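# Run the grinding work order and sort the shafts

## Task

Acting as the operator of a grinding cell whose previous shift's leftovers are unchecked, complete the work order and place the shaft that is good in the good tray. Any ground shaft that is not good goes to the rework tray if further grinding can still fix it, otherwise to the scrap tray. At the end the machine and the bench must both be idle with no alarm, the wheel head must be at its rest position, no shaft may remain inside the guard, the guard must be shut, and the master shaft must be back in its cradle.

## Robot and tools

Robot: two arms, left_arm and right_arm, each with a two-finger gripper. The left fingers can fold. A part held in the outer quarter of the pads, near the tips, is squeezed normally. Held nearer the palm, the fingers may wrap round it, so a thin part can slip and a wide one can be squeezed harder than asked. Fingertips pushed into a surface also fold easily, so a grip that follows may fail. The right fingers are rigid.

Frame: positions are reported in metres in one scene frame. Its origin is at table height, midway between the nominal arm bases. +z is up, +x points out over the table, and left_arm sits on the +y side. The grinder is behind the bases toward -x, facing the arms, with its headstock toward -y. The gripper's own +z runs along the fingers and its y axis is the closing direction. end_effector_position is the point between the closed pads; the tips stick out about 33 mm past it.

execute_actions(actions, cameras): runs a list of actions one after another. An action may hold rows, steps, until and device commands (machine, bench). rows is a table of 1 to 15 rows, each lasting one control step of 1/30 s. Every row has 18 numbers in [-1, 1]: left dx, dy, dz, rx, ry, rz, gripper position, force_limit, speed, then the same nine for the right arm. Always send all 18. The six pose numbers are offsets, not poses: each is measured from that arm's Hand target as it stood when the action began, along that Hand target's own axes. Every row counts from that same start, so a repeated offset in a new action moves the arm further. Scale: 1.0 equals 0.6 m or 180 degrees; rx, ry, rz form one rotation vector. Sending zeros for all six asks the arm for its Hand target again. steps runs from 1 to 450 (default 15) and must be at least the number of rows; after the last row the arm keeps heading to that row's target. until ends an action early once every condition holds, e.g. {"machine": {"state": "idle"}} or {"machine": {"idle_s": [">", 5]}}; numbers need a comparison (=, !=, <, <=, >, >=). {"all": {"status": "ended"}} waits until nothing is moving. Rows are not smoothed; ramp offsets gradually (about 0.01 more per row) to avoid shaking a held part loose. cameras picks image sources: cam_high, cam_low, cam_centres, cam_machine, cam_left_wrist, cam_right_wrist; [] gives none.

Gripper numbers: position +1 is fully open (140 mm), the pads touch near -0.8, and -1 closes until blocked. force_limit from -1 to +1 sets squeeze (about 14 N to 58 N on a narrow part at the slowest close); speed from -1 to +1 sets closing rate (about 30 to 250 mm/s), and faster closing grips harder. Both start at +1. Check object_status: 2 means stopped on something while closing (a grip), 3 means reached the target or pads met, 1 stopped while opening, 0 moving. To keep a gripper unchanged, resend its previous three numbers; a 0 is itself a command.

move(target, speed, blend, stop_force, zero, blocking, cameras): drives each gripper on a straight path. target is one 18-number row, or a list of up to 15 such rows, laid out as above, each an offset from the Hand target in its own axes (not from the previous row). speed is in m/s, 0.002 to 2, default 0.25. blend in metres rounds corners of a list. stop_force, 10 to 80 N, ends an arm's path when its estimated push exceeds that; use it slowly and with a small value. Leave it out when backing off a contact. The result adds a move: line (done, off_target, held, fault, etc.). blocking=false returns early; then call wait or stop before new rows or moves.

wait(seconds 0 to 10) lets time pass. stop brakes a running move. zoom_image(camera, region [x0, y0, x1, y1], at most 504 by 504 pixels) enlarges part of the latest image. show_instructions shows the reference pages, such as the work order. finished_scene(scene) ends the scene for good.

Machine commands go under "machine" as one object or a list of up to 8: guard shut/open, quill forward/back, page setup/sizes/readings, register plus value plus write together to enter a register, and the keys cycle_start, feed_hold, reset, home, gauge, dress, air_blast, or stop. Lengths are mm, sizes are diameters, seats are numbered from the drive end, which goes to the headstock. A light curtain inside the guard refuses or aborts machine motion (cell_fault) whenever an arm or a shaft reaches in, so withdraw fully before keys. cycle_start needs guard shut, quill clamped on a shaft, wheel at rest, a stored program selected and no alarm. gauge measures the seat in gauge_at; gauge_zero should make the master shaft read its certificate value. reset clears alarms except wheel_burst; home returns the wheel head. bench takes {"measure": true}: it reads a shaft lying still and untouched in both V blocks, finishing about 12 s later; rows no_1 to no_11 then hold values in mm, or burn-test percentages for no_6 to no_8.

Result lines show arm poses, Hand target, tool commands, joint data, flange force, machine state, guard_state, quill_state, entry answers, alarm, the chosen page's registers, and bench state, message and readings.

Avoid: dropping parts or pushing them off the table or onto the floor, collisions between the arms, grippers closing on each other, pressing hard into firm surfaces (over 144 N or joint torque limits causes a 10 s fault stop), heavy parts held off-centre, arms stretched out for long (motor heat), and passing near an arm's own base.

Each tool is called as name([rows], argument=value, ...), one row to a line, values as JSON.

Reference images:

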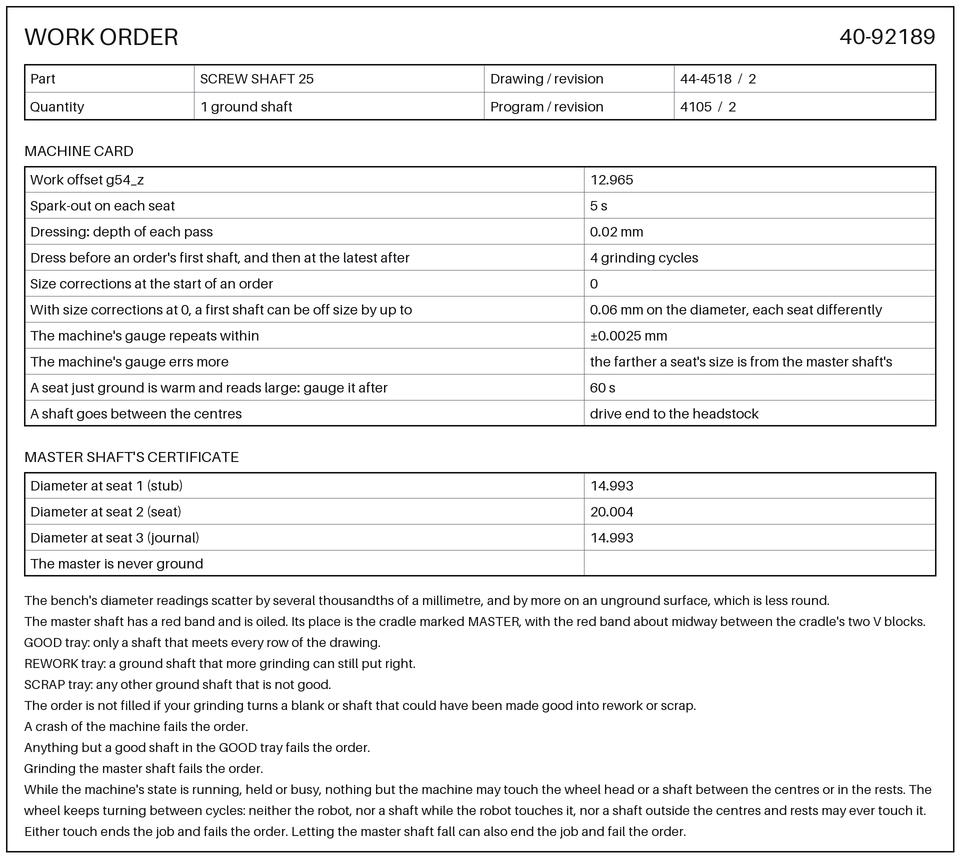

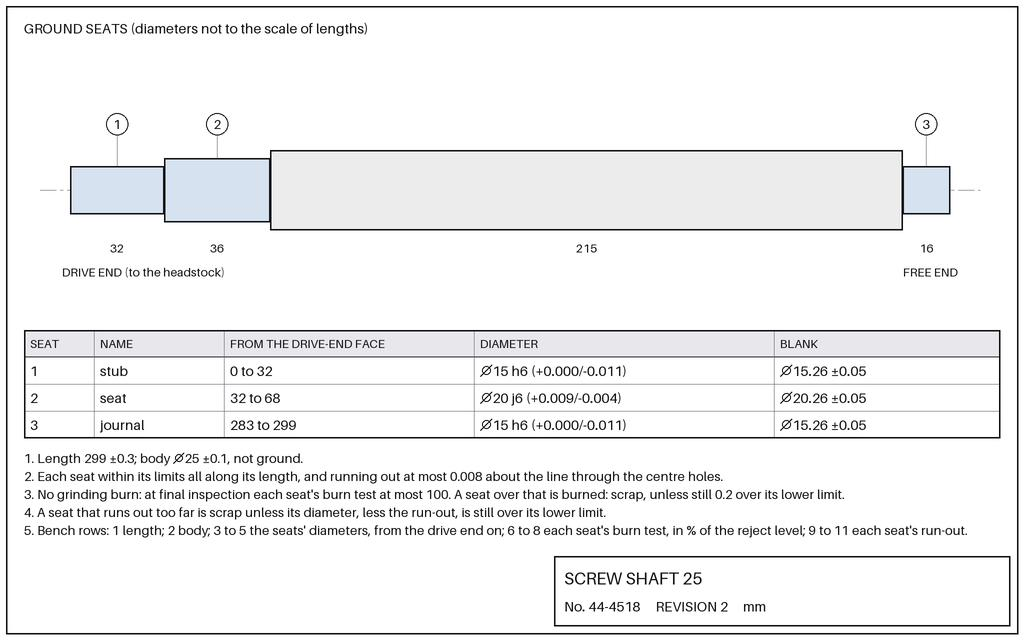

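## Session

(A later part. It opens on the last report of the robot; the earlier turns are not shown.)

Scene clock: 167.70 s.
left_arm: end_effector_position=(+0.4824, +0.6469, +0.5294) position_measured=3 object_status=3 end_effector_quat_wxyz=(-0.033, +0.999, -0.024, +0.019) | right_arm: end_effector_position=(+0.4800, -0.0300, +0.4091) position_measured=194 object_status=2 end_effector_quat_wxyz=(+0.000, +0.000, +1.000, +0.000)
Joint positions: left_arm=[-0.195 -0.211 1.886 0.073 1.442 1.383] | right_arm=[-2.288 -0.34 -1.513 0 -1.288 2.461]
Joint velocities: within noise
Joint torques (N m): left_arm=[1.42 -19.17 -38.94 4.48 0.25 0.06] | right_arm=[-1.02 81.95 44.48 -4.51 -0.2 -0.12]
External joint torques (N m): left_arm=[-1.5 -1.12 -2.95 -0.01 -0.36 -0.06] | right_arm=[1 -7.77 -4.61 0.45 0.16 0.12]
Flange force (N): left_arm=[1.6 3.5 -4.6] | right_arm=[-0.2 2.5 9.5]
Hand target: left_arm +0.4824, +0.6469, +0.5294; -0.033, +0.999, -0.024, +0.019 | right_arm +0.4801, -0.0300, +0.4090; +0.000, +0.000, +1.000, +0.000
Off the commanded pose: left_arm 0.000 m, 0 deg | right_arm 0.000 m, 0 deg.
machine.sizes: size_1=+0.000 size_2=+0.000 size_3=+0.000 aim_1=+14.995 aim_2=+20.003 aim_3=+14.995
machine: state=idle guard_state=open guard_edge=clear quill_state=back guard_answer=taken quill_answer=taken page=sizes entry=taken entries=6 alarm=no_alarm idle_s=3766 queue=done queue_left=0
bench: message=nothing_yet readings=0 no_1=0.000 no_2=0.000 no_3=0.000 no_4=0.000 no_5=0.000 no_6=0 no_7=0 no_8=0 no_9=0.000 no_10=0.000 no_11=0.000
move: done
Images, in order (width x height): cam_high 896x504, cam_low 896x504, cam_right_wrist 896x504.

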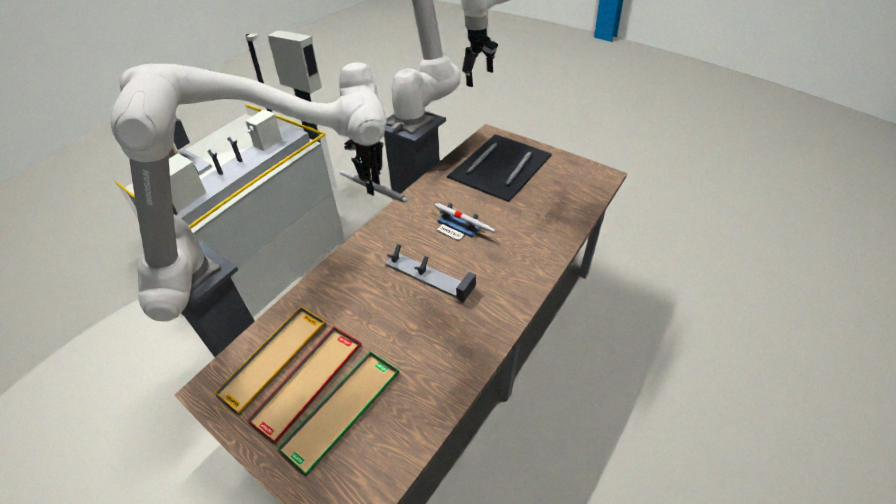

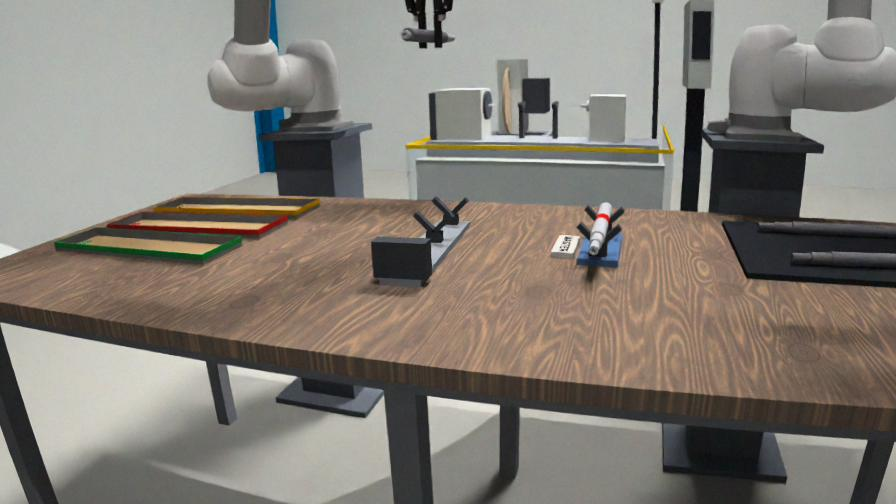

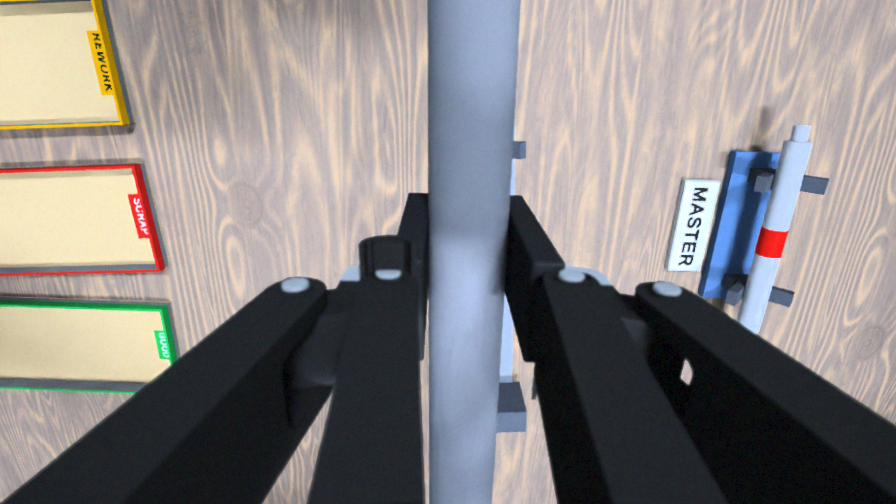

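move(target=[0,0,0,0,0,0,1,1,1, -0.17,-0.2,0,0,0,0,-1,0,-1], speed=0.3, cameras=["cam_right_wrist"])

zoom_image(camera="cam_right_wrist", region=[500, 0, 896, 300])

Scene clock: 174.70 s.
left_arm: end_effector_position=(+0.4824, +0.6469, +0.5294) position_measured=3 object_status=3 end_effector_quat_wxyz=(-0.033, +0.999, -0.024, +0.019) | right_arm: end_effector_position=(+0.5820, -0.1499, +0.4091) position_measured=194 object_status=2 end_effector_quat_wxyz=(+0.000, +0.000, +1.000, +0.000)
Joint positions: left_arm=[-0.195 -0.211 1.886 0.073 1.442 1.383] | right_arm=[-2.5 -0.332 -1.524 0 -1.285 2.248]
Joint velocities: within noise
Joint torques (N m): left_arm=[1.01 -18.98 -38.87 4.53 0.25 0.02] | right_arm=[-2.11 81.02 44.48 -4.54 -0.06 -0.08]
External joint torques (N m): left_arm=[-0.95 -1.55 -3.09 -0.05 -0.36 -0.02] | right_arm=[2.02 -7.65 -4.63 0.47 0.02 0.08]
Flange force (N): left_arm=[1.3 2.0 -4.8] | right_arm=[0.2 3.4 9.2]
Hand target: left_arm +0.4824, +0.6469, +0.5294; -0.033, +0.999, -0.024, +0.019 | right_arm +0.5821, -0.1500, +0.4091; +0.000, +0.000, +1.000, +0.000
Off the commanded pose: left_arm 0.000 m, 0 deg | right_arm 0.000 m, 0 deg.
machine.sizes: size_1=+0.000 size_2=+0.000 size_3=+0.000 aim_1=+14.995 aim_2=+20.003 aim_3=+14.995
machine: state=idle guard_state=open guard_edge=clear quill_state=back guard_answer=taken quill_answer=taken page=sizes entry=taken entries=6 alarm=no_alarm idle_s=3773 queue=done queue_left=0
bench: message=nothing_yet readings=0 no_1=0.000 no_2=0.000 no_3=0.000 no_4=0.000 no_5=0.000 no_6=0 no_7=0 no_8=0 no_9=0.000 no_10=0.000 no_11=0.000
move: done
Images, in order (width x height): cam_right_wrist 896x504.

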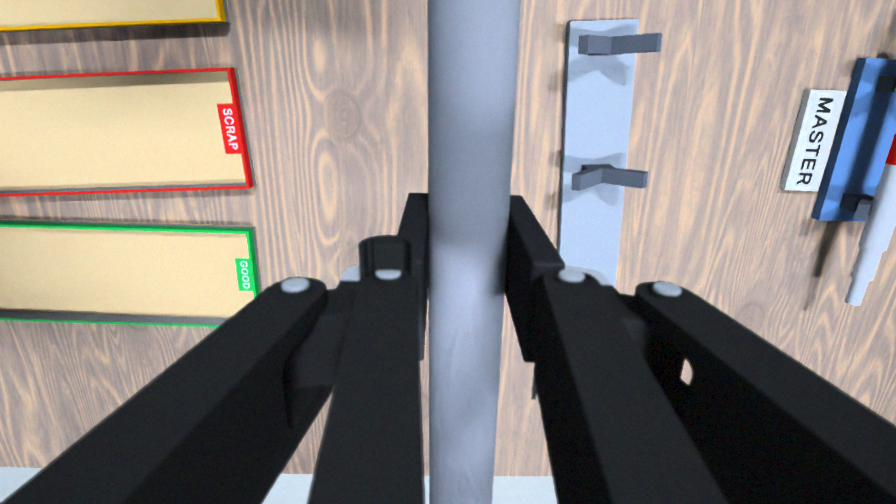

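Scaled by 1.273 from the camera's 896x504 image, which has a finer 1280x720 frame.

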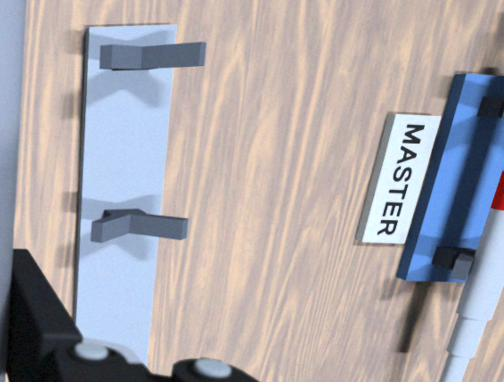

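move(target=[0,0,0,0,0,0,1,1,1, 0.07,0.117,0.26,0,0,0,-1,0,-1], speed=0.25, cameras=["cam_right_wrist","cam_low"])

zoom_image(camera="cam_right_wrist", region=[420, 0, 800, 300])

zoom_image(camera="cam_low", region=[340, 120, 660, 320])

Scene clock: 194.80 s.
left_arm: end_effector_position=(+0.4824, +0.6469, +0.5294) position_measured=3 object_status=3 end_effector_quat_wxyz=(-0.033, +0.999, -0.024, +0.019) | right_arm: end_effector_position=(+0.5402, -0.0798, +0.2531) position_measured=194 object_status=2 end_effector_quat_wxyz=(+0.000, +0.000, +1.000, +0.000)
Joint positions: left_arm=[-0.195 -0.211 1.886 0.073 1.442 1.383] | right_arm=[-2.393 -0.45 -1.656 0 -1.035 2.356]
Joint velocities: within noise
Joint torques (N m): left_arm=[1.28 -19.38 -38.83 4.47 0.21 0.01] | right_arm=[-1.58 86.36 39.85 -4.12 -0.11 -0.09]
External joint torques (N m): left_arm=[-1.23 -1.85 -3.29 0.02 -0.31 -0.02] | right_arm=[1.46 -5.47 -4.08 0.47 0.07 0.09]
Flange force (N): left_arm=[0.9 2.6 -5.4] | right_arm=[2.4 0.6 7.9]
Hand target: left_arm +0.4824, +0.6469, +0.5294; -0.033, +0.999, -0.024, +0.019 | right_arm +0.5402, -0.0798, +0.2530; +0.000, +0.000, +1.000, +0.000
Off the commanded pose: left_arm 0.000 m, 0 deg | right_arm 0.000 m, 0 deg.
machine.sizes: size_1=+0.000 size_2=+0.000 size_3=+0.000 aim_1=+14.995 aim_2=+20.003 aim_3=+14.995
machine: state=idle guard_state=open guard_edge=clear quill_state=back guard_answer=taken quill_answer=taken page=sizes entry=taken entries=6 alarm=no_alarm idle_s=3793 queue=done queue_left=0
bench: message=nothing_yet readings=0 no_1=0.000 no_2=0.000 no_3=0.000 no_4=0.000 no_5=0.000 no_6=0 no_7=0 no_8=0 no_9=0.000 no_10=0.000 no_11=0.000
move: done
Images, in order (width x height): cam_low 896x504, cam_right_wrist 896x504.

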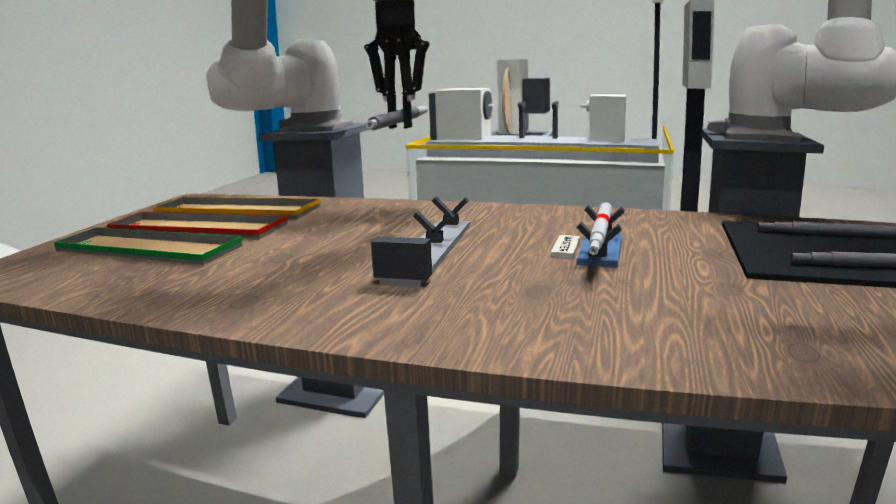

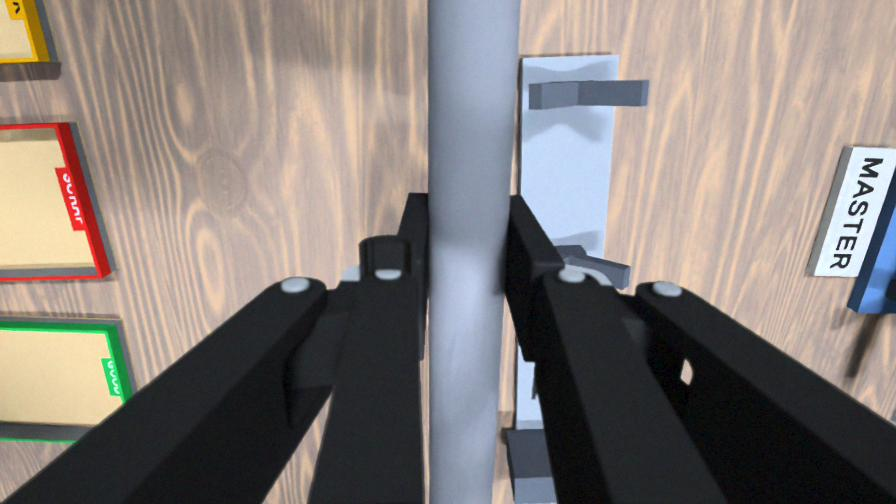

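Scaled by 1.326 from the camera's 896x504 image, which has a finer 1280x720 frame.

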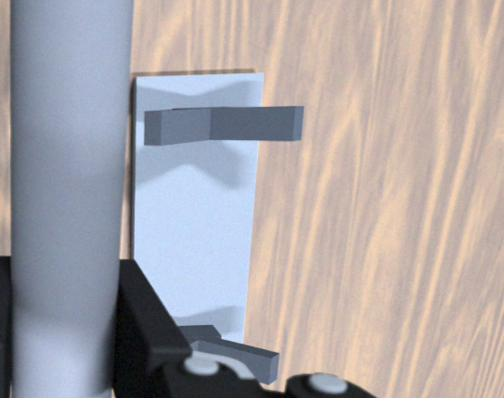

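Scaled by 1.575 from the camera's 896x504 image, which has a finer 1280x720 frame.

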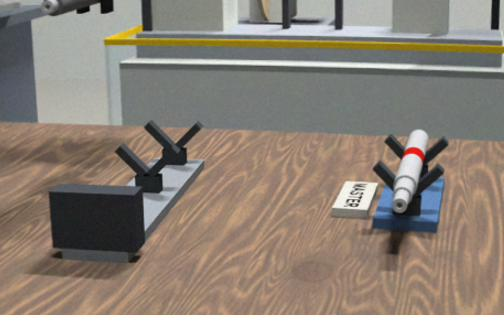

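move([
  [0,0,0,0,0,0,1,1,1, -0.011,0.155,0.05,0,0,-0.014,-1,0,-1],
  [0,0,0,0,0,0,1,1,1, -0.011,0.155,0.25,0,0,-0.014,-1,0,-1],
], speed=0.2, cameras=["cam_right_wrist","cam_low","cam_high"])

zoom_image(camera="cam_low", region=[340, 120, 560, 300])

zoom_image(camera="cam_right_wrist", region=[320, 0, 620, 300])

Scene clock: 209.83 s.
left_arm: end_effector_position=(+0.4824, +0.6469, +0.5294) position_measured=3 object_status=3 end_effector_quat_wxyz=(-0.033, +0.999, -0.024, +0.019) | right_arm: end_effector_position=(+0.5468, +0.0132, +0.1031) position_measured=194 object_status=2 end_effector_quat_wxyz=(+0.000, -0.022, +1.000, +0.000)
Joint positions: left_arm=[-0.195 -0.211 1.886 0.073 1.442 1.383] | right_arm=[-2.318 -0.683 -1.582 0 -0.875 2.387]
Joint velocities: within noise
Joint torques (N m): left_arm=[1.27 -19.09 -38.83 4.48 0.31 0.03] | right_arm=[-1.26 103.39 35.38 -3.68 -0.14 -0.03]
External joint torques (N m): left_arm=[-1.2 -1.28 -3.16 0 -0.43 -0.04] | right_arm=[1.19 -6.32 -3.42 0.42 0.1 0.03]
Flange force (N): left_arm=[1.8 2.7 -4.8] | right_arm=[1.4 0.7 7.9]
Hand target: left_arm +0.4824, +0.6469, +0.5294; -0.033, +0.999, -0.024, +0.019 | right_arm +0.5468, +0.0132, +0.1031; +0.000, -0.022, +1.000, +0.000
Off the commanded pose: left_arm 0.000 m, 0 deg | right_arm 0.000 m, 0 deg.
machine.sizes: size_1=+0.000 size_2=+0.000 size_3=+0.000 aim_1=+14.995 aim_2=+20.003 aim_3=+14.995
machine: state=idle guard_state=open guard_edge=clear quill_state=back guard_answer=taken quill_answer=taken page=sizes entry=taken entries=6 alarm=no_alarm idle_s=3808 queue=done queue_left=0
bench: message=nothing_yet readings=0 no_1=0.000 no_2=0.000 no_3=0.000 no_4=0.000 no_5=0.000 no_6=0 no_7=0 no_8=0 no_9=0.000 no_10=0.000 no_11=0.000
move: done
Images, in order (width x height): cam_high 896x504, cam_low 896x504, cam_right_wrist 896x504.

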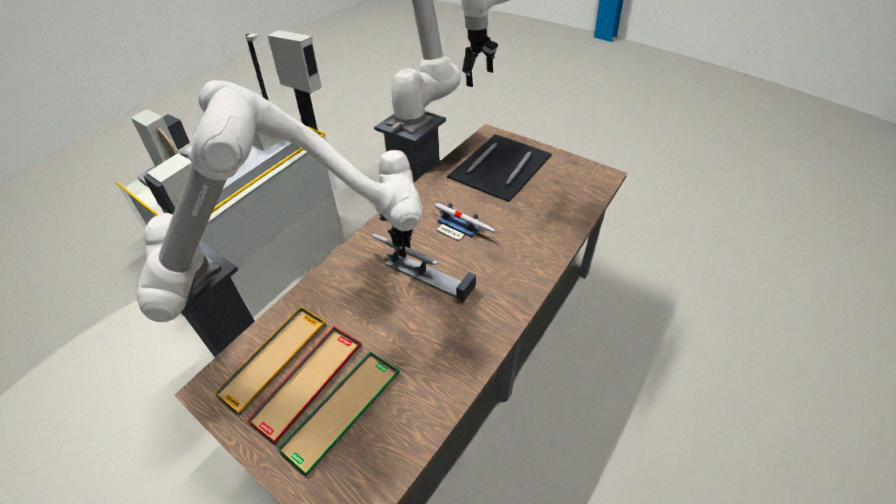

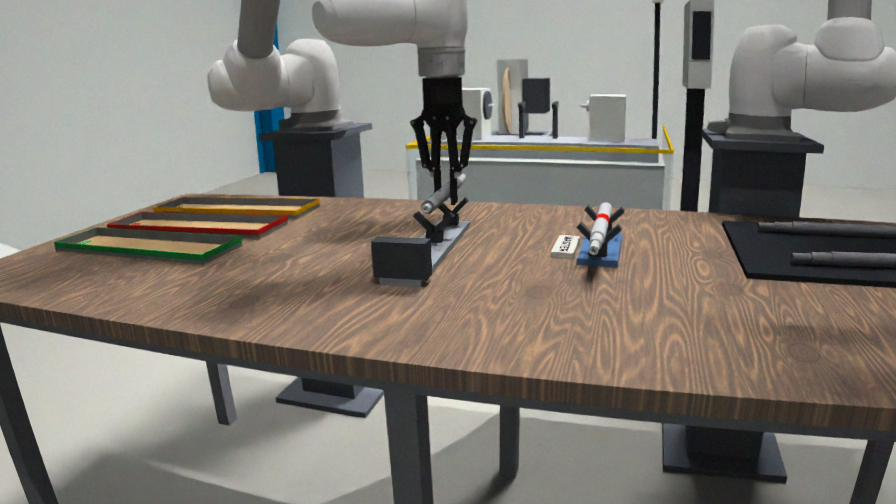

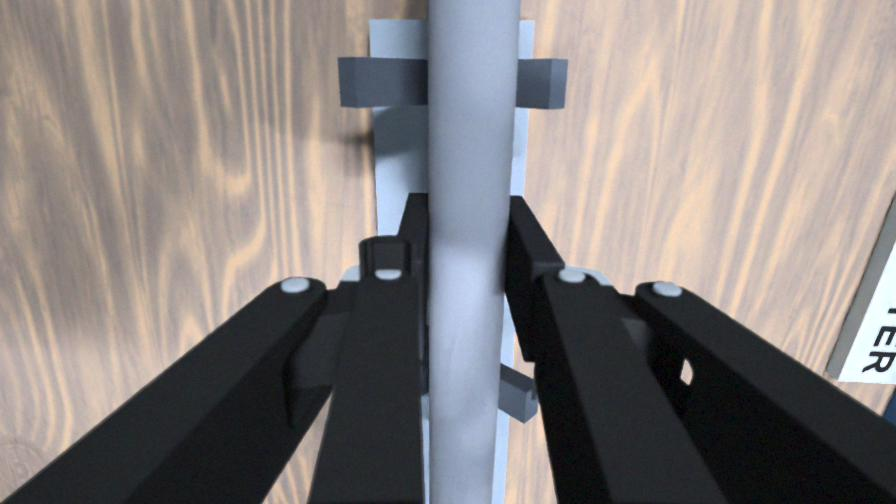

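Scaled by 2.291 from the camera's 896x504 image, which has a finer 1280x720 frame.

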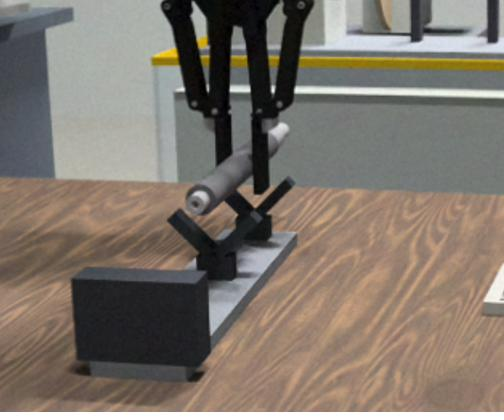

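Scaled by 1.680 from the camera's 896x504 image, which has a finer 1280x720 frame.

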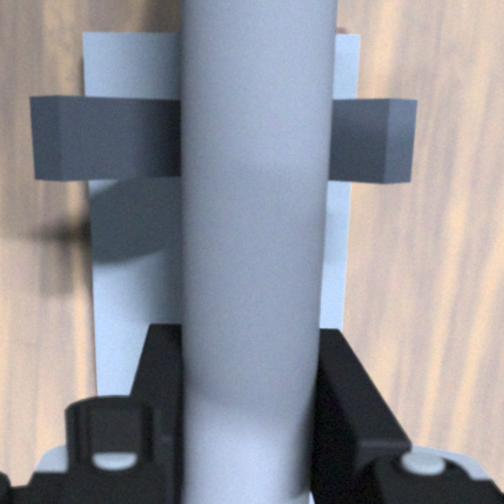

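move(target=[0,0,0,0,0,0,1,1,1, -0.012,-0.0075,0.045,0,0,0,-1,0,-1], speed=0.1, cameras=["cam_right_wrist","cam_low"])

move(target=[0,0,0,0,0,0,1,1,1, 0,0,0.06,0,0,0,-1,0,-1], speed=0.015, stop_force=12, cameras=["cam_right_wrist","cam_low"])

zoom_image(camera="cam_low", region=[340, 120, 560, 300])

Scene clock: 241.07 s.
left_arm: end_effector_position=(+0.4824, +0.6469, +0.5294) position_measured=3 object_status=3 end_effector_quat_wxyz=(-0.033, +0.999, -0.024, +0.019) | right_arm: end_effector_position=(+0.5542, +0.0090, +0.0761) position_measured=194 object_status=2 end_effector_quat_wxyz=(+0.000, -0.022, +1.000, +0.000)
Joint positions: left_arm=[-0.195 -0.211 1.886 0.073 1.442 1.383] | right_arm=[-2.328 -0.714 -1.586 -0.001 -0.841 2.377]
Joint velocities: within noise
Joint torques (N m): left_arm=[1.46 -19.5 -38.95 4.41 0.29 0.03] | right_arm=[-1.7 105.57 34.32 -3.58 -0.12 -0.16]
External joint torques (N m): left_arm=[-1.45 -0.74 -2.89 0.06 -0.4 -0.03] | right_arm=[1.61 -7.34 -3.42 0.43 0.07 0.16]
Flange force (N): left_arm=[2.2 3.3 -4.3] | right_arm=[1.1 1.9 8.9]
Hand target: left_arm +0.4824, +0.6469, +0.5294; -0.033, +0.999, -0.024, +0.019 | right_arm +0.5542, +0.0091, +0.0761; +0.000, -0.022, +1.000, +0.000
Off the commanded pose: left_arm 0.000 m, 0 deg | right_arm 0.000 m, 0 deg.
machine.sizes: size_1=+0.000 size_2=+0.000 size_3=+0.000 aim_1=+14.995 aim_2=+20.003 aim_3=+14.995
machine: state=idle guard_state=open guard_edge=clear quill_state=back guard_answer=taken quill_answer=taken page=sizes entry=taken entries=6 alarm=no_alarm idle_s=3839 queue=done queue_left=0
bench: message=nothing_yet readings=0 no_1=0.000 no_2=0.000 no_3=0.000 no_4=0.000 no_5=0.000 no_6=0 no_7=0 no_8=0 no_9=0.000 no_10=0.000 no_11=0.000
move: done
Images, in order (width x height): cam_low 896x504, cam_right_wrist 896x504.

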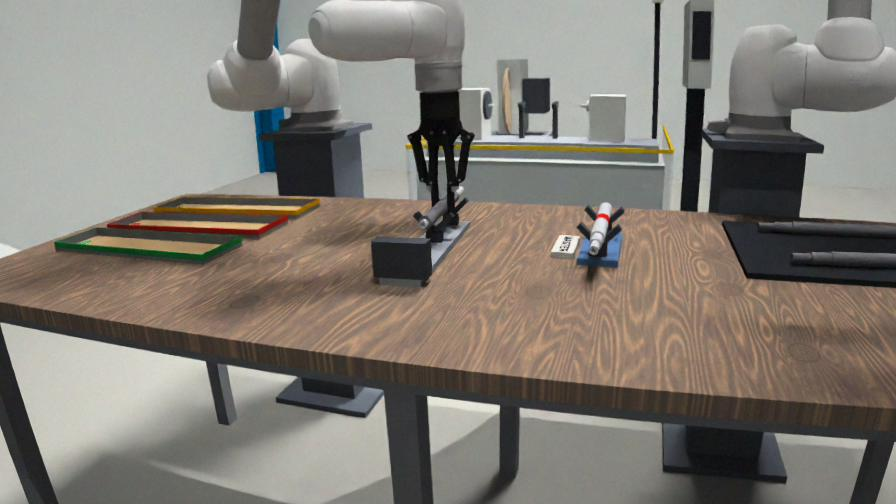

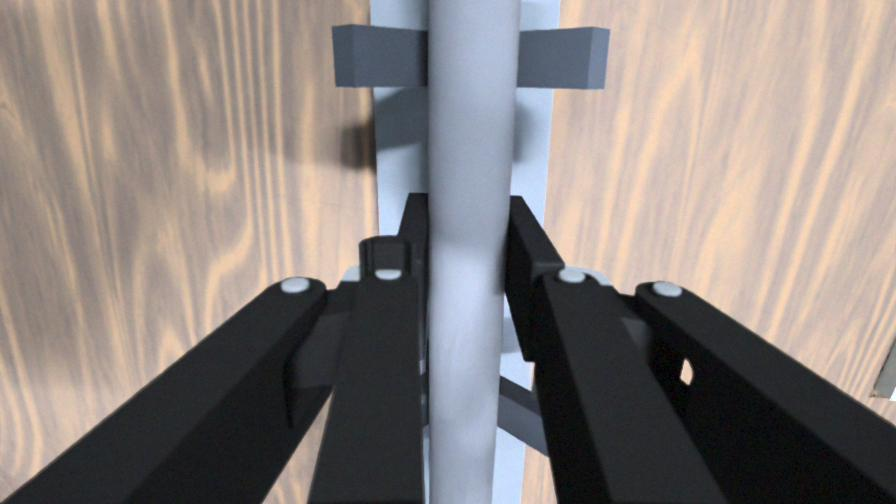

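Scene clock: 242.27 s.
left_arm: end_effector_position=(+0.4824, +0.6469, +0.5294) position_measured=3 object_status=3 end_effector_quat_wxyz=(-0.033, +0.999, -0.024, +0.019) | right_arm: end_effector_position=(+0.5543, +0.0091, +0.0664) position_measured=194 object_status=2 end_effector_quat_wxyz=(+0.000, -0.022, +1.000, +0.000)
Joint positions: left_arm=[-0.195 -0.211 1.886 0.073 1.442 1.383] | right_arm=[-2.328 -0.725 -1.588 -0.001 -0.828 2.377]
Joint velocities: within noise
Joint torques (N m): left_arm=[1.2 -19.25 -38.85 4.49 0.31 0.05] | right_arm=[-0.65 83.63 29.07 -3.35 3.66 0.12]
External joint torques (N m): left_arm=[-1.19 -1.17 -3.07 -0.02 -0.42 -0.05] | right_arm=[0.61 14.63 1.28 0.25 -3.7 -0.12]
Flange force (N): left_arm=[1.8 2.7 -4.7] | right_arm=[7.6 -6.5 -21.2]
Hand target: left_arm +0.4824, +0.6469, +0.5294; -0.033, +0.999, -0.024, +0.019 | right_arm +0.5542, +0.0091, +0.0664; +0.000, -0.022, +1.000, +0.000 (not the last commanded pose)
Off the commanded pose: left_arm 0.000 m, 0 deg | right_arm 0.026 m, 0 deg.
machine.sizes: size_1=+0.000 size_2=+0.000 size_3=+0.000 aim_1=+14.995 aim_2=+20.003 aim_3=+14.995
machine: state=idle guard_state=open guard_edge=clear quill_state=back guard_answer=taken quill_answer=taken page=sizes entry=taken entries=6 alarm=no_alarm idle_s=3840 queue=done queue_left=0
bench: message=nothing_yet readings=0 no_1=0.000 no_2=0.000 no_3=0.000 no_4=0.000 no_5=0.000 no_6=0 no_7=0 no_8=0 no_9=0.000 no_10=0.000 no_11=0.000
move: contact (right_arm)
Images, in order (width x height): cam_low 896x504, cam_right_wrist 896x504.

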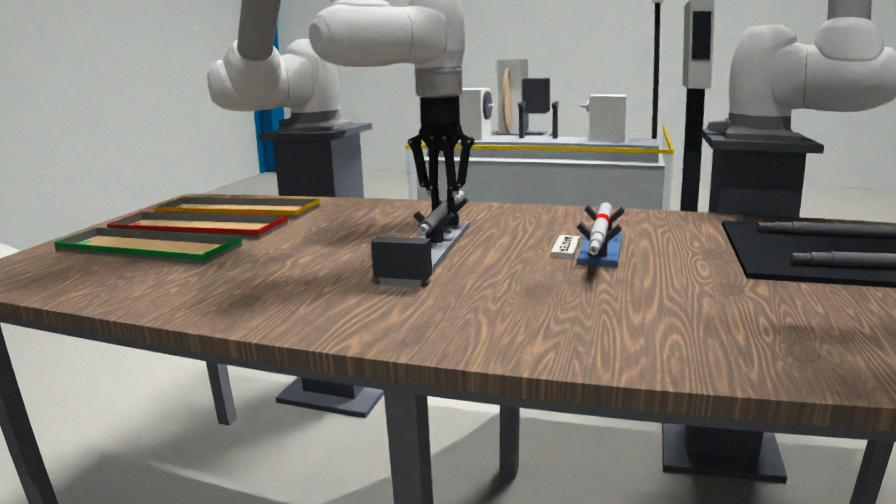

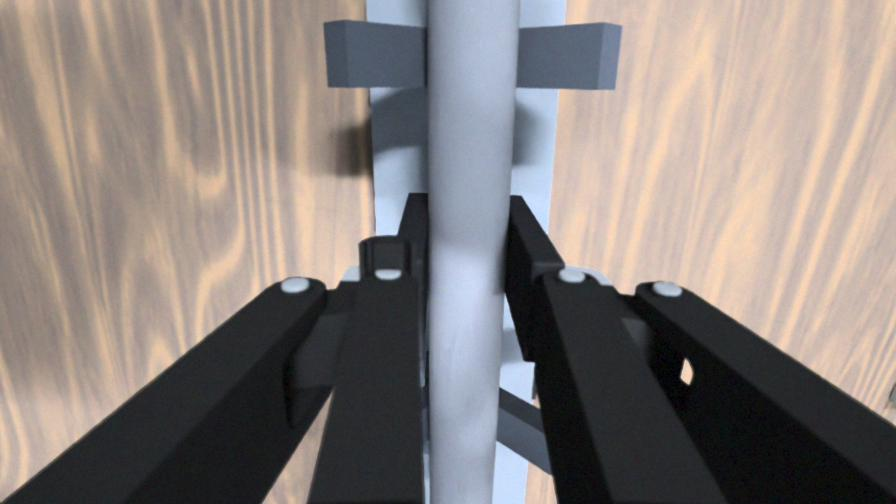

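Scaled by 2.291 from the camera's 896x504 image, which has a finer 1280x720 frame.

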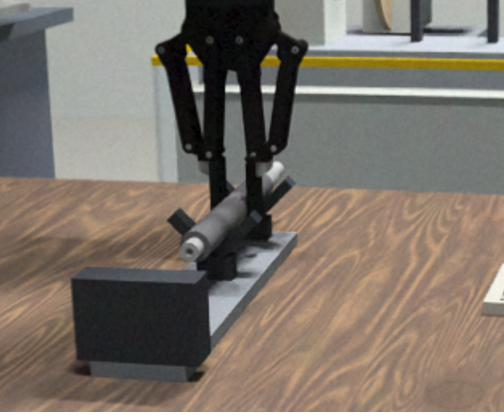

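execute_actions([
  {"rows":[[0,0,0,0,0,0,1,1,1, 0,-0.001,0,0,0,0,-1,0,-1]],"steps":15},
  {"rows":[[0,0,0,0,0,0,1,1,1, 0,0,0,0,0,0,0.1,0,-1]],"steps":60},
], cameras=["cam_right_wrist","cam_low"])

move(target=[0,0,0,0,0,0,1,1,1, 0,0,-0.2,0,0,0,0.1,0,-1], speed=0.15, cameras=["cam_right_wrist","cam_low"])

execute_actions([
  {"bench":{"measure":true},"machine":{"guard":"shut"},"steps":450,"until":{"all":{"status":"ended"}}},
  {"bench":{"measure":true},"steps":450,"until":{"all":{"status":"ended"}}},
], cameras=[])

Scene clock: 253.07 s.
left_arm: end_effector_position=(+0.4824, +0.6469, +0.5294) position_measured=3 object_status=3 end_effector_quat_wxyz=(-0.033, +0.999, -0.024, +0.019) | right_arm: end_effector_position=(+0.5543, +0.0085, +0.0664) position_measured=117 object_status=3 end_effector_quat_wxyz=(+0.000, -0.022, +1.000, +0.000)
Joint positions: left_arm=[-0.195 -0.211 1.886 0.073 1.442 1.383] | right_arm=[-2.329 -0.724 -1.589 -0.001 -0.827 2.376]
Joint velocities: within noise
Joint torques (N m): left_arm=[1.45 -18.98 -38.93 4.48 0.32 0.01] | right_arm=[-1.3 98.53 30.06 -3.48 -0.2 -0.17]
External joint torques (N m): left_arm=[-1.47 -1.61 -3.08 0 -0.44 -0.01] | right_arm=[1.26 0.44 0.61 0.35 0.16 0.17]
External joint torques at the end of the 1st action: left_arm=[-1.37 -0.43 -3.09 0.01 -0.39 0.01] | right_arm=[13.03 8.93 9.2 3.6 2.59 -0.11]
Flange force (N): left_arm=[1.0 3.2 -4.8] | right_arm=[0.7 1.7 -0.4]
Flange force at the end of the 1st action (N): left_arm=[3.0 3.1 -4.6] | right_arm=[5.4 16.5 -8.6]
Hand target: left_arm +0.4824, +0.6469, +0.5294; -0.033, +0.999, -0.024, +0.019 | right_arm +0.5543, +0.0085, +0.0664; +0.000, -0.022, +1.000, +0.000
Off the commanded pose: left_arm 0.000 m, 0 deg | right_arm 0.000 m, 0 deg.
machine.sizes: size_1=+0.000 size_2=+0.000 size_3=+0.000 aim_1=+14.995 aim_2=+20.003 aim_3=+14.995
machine: state=idle guard_state=open guard_edge=clear quill_state=back guard_answer=taken quill_answer=taken page=sizes entry=taken entries=6 alarm=no_alarm idle_s=3851 queue=done queue_left=0
bench: message=nothing_yet readings=0 no_1=0.000 no_2=0.000 no_3=0.000 no_4=0.000 no_5=0.000 no_6=0 no_7=0 no_8=0 no_9=0.000 no_10=0.000 no_11=0.000
Images, in order (width x height): cam_low 896x504, cam_right_wrist 896x504.

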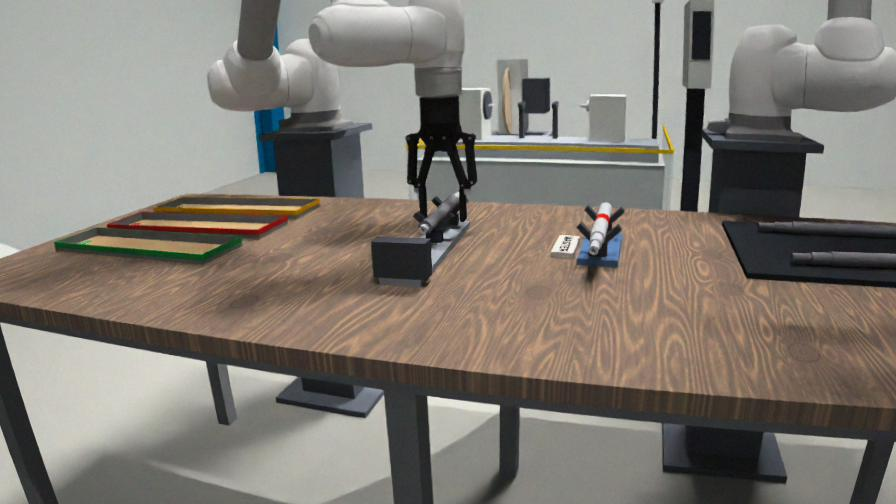

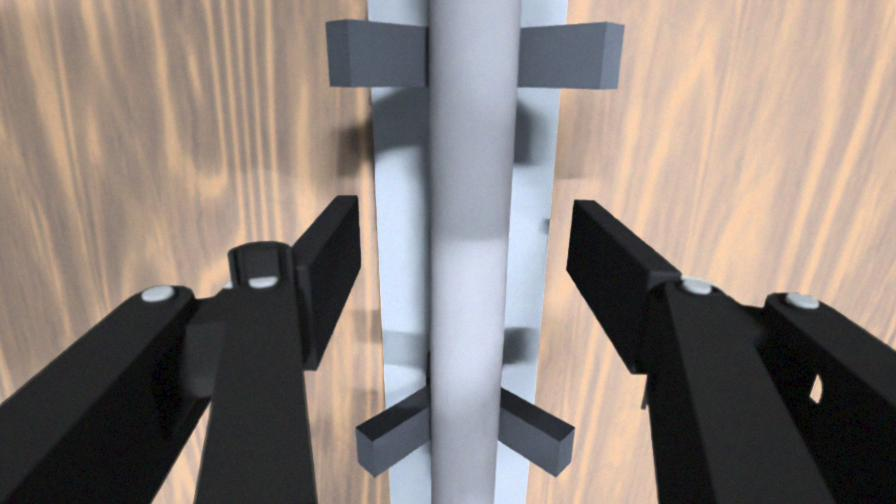

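Scene clock: 254.20 s.
left_arm: end_effector_position=(+0.4824, +0.6469, +0.5294) position_measured=3 object_status=3 end_effector_quat_wxyz=(-0.033, +0.999, -0.024, +0.019) | right_arm: end_effector_position=(+0.5542, +0.0084, +0.1863) position_measured=117 object_status=3 end_effector_quat_wxyz=(+0.000, -0.022, +1.000, +0.000)
Joint positions: left_arm=[-0.195 -0.211 1.886 0.073 1.442 1.383] | right_arm=[-2.329 -0.606 -1.539 0 -0.996 2.376]
Joint velocities: within noise
Joint torques (N m): left_arm=[1.35 -19.21 -38.96 4.51 0.29 0.05] | right_arm=[-1.09 93.24 34.3 -3.9 -0.13 -0.18]
External joint torques (N m): left_arm=[-1.45 -1.06 -2.99 -0.04 -0.41 -0.06] | right_arm=[0.95 0.47 0.62 0.33 0.09 0.18]
Flange force (N): left_arm=[1.8 3.3 -4.6] | right_arm=[0.5 1.5 -0.6]
Hand target: left_arm +0.4824, +0.6469, +0.5294; -0.033, +0.999, -0.024, +0.019 | right_arm +0.5542, +0.0084, +0.1864; +0.000, -0.022, +1.000, +0.000
Off the commanded pose: left_arm 0.000 m, 0 deg | right_arm 0.000 m, 0 deg.
machine.sizes: size_1=+0.000 size_2=+0.000 size_3=+0.000 aim_1=+14.995 aim_2=+20.003 aim_3=+14.995
machine: state=idle guard_state=open guard_edge=clear quill_state=back guard_answer=taken quill_answer=taken page=sizes entry=taken entries=6 alarm=no_alarm idle_s=3852 queue=done queue_left=0
bench: message=nothing_yet readings=0 no_1=0.000 no_2=0.000 no_3=0.000 no_4=0.000 no_5=0.000 no_6=0 no_7=0 no_8=0 no_9=0.000 no_10=0.000 no_11=0.000
move: done
Images, in order (width x height): cam_low 896x504, cam_right_wrist 896x504.

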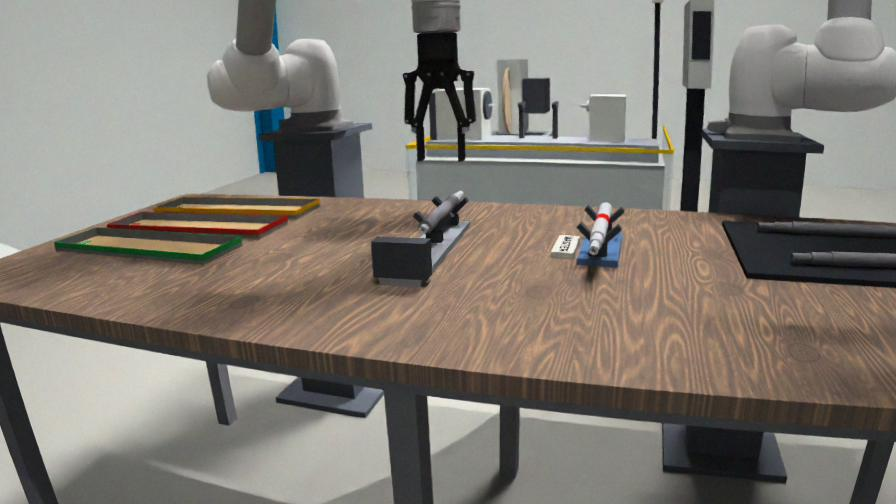

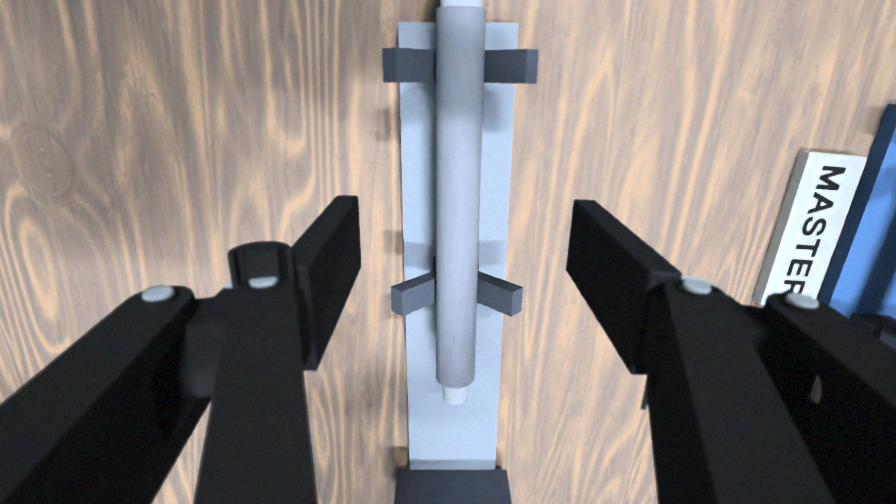

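Scene clock: 256.80 s.
left_arm: end_effector_position=(+0.4824, +0.6469, +0.5294) position_measured=3 object_status=3 end_effector_quat_wxyz=(-0.033, +0.999, -0.024, +0.019) | right_arm: end_effector_position=(+0.5542, +0.0085, +0.1864) position_measured=117 object_status=3 end_effector_quat_wxyz=(+0.000, -0.022, +1.000, +0.000)
Joint positions: left_arm=[-0.195 -0.211 1.886 0.073 1.442 1.383] | right_arm=[-2.329 -0.606 -1.539 0 -0.996 2.376]
Joint velocities: within noise
Joint torques (N m): left_arm=[0.86 -18.91 -38.79 4.49 0.27 0.03] | right_arm=[-1.08 93.24 34.35 -3.86 -0.23 -0.08]
External joint torques (N m): left_arm=[-0.76 -1.7 -3.15 -0.01 -0.38 -0.03] | right_arm=[1.12 -0.25 0.41 0.32 0.19 0.08]
External joint torques at the end of the 1st action: left_arm=[-0.98 -1.31 -3.11 -0.01 -0.45 0.01] | right_arm=[0.98 0.51 0.58 0.43 0 0.06]
Flange force (N): left_arm=[1.2 1.6 -4.9] | right_arm=[0.2 1.8 0.3]
Flange force at the end of the 1st action (N): left_arm=[1.8 2.1 -4.7] | right_arm=[0.4 1.4 -0.8]
Hand target: left_arm +0.4824, +0.6469, +0.5294; -0.033, +0.999, -0.024, +0.019 | right_arm +0.5542, +0.0084, +0.1864; +0.000, -0.022, +1.000, +0.000
Tool commands: left_gripper/position=+1.0 left_gripper/force_limit=+1.0 left_gripper/speed=+1.0 right_gripper/position=+0.1 right_gripper/force_limit=+0.0 right_gripper/speed=-1.0
Off the commanded pose: left_arm 0.000 m, 0 deg | right_arm 0.000 m, 0 deg.
machine.sizes: size_1=+0.000 size_2=+0.000 size_3=+0.000 aim_1=+14.995 aim_2=+20.003 aim_3=+14.995
machine: state=idle guard_state=shut guard_edge=clear quill_state=back guard_answer=taken quill_answer=taken page=sizes entry=taken entries=6 alarm=no_alarm idle_s=3854 queue=done queue_left=0
bench: state=busy message=refused_still_reading readings=0 no_1=0.000 no_2=0.000 no_3=0.000 no_4=0.000 no_5=0.000 no_6=0 no_7=0 no_8=0 no_9=0.000 no_10=0.000 no_11=0.000
No camera images: "cameras" was empty.

execute_actions([
  {"steps":450,"until":{"bench":{"readings":[">=",1]}}},
  {"bench":{"measure":true},"steps":450,"until":{"bench":{"readings":[">=",2]}}},
  {"bench":{"measure":true},"steps":450,"until":{"bench":{"readings":[">=",3]}}},
], cameras=[])

Scene clock: 290.40 s.
left_arm: end_effector_position=(+0.4824, +0.6469, +0.5294) position_measured=3 object_status=3 end_effector_quat_wxyz=(-0.033, +0.999, -0.024, +0.019) | right_arm: end_effector_position=(+0.5542, +0.0085, +0.1864) position_measured=117 object_status=3 end_effector_quat_wxyz=(+0.000, -0.022, +1.000, +0.000)
Joint positions: left_arm=[-0.195 -0.211 1.886 0.073 1.442 1.383] | right_arm=[-2.329 -0.606 -1.539 0 -0.996 2.376]
Joint velocities: within noise
Joint torques (N m): left_arm=[1.26 -19.35 -38.9 4.48 0.33 -0.01] | right_arm=[-1.05 92.78 34.45 -3.9 -0.07 -0.11]
External joint torques (N m): left_arm=[-1.26 -0.94 -3.16 0.02 -0.45 0] | right_arm=[0.93 0.75 0.46 0.33 0.02 0.11]
External joint torques at the end of the 1st action: left_arm=[-0.81 -0.78 -2.85 0 -0.4 -0.03] | right_arm=[0.68 -0.15 0.64 0.42 0.04 0.09]
External joint torques at the end of the 2nd action: left_arm=[-1.2 -0.99 -2.79 0.02 -0.36 0] | right_arm=[1.19 0.22 0.38 0.39 0.18 0.09]
Flange force (N): left_arm=[2.3 2.8 -4.7] | right_arm=[0.9 0.9 -0.9]
Flange force at the end of the 1st action (N): left_arm=[2.3 1.9 -4.2] | right_arm=[-0.5 1.8 -0.2]
Flange force at the end of the 2nd action (N): left_arm=[1.7 2.6 -4.3] | right_arm=[0.8 1.4 -0.2]
Hand target: left_arm +0.4824, +0.6469, +0.5294; -0.033, +0.999, -0.024, +0.019 | right_arm +0.5542, +0.0084, +0.1864; +0.000, -0.022, +1.000, +0.000
Tool commands: left_gripper/position=+1.0 left_gripper/force_limit=+1.0 left_gripper/speed=+1.0 right_gripper/position=+0.1 right_gripper/force_limit=+0.0 right_gripper/speed=-1.0
Off the commanded pose: left_arm 0.000 m, 0 deg | right_arm 0.000 m, 0 deg.
machine.sizes: size_1=+0.000 size_2=+0.000 size_3=+0.000 aim_1=+14.995 aim_2=+20.003 aim_3=+14.995
machine: state=idle guard_state=shut guard_edge=clear quill_state=back guard_answer=taken quill_answer=taken page=sizes entry=taken entries=6 alarm=no_alarm idle_s=3887 queue=done queue_left=0
bench: message=measure_taken readings=3 no_1=299.005 no_2=24.970 no_3=14.992 no_4=20.003 no_5=14.990 no_6=45 no_7=47 no_8=45 no_9=0.002 no_10=0.002 no_11=0.000
No camera images: "cameras" was empty.


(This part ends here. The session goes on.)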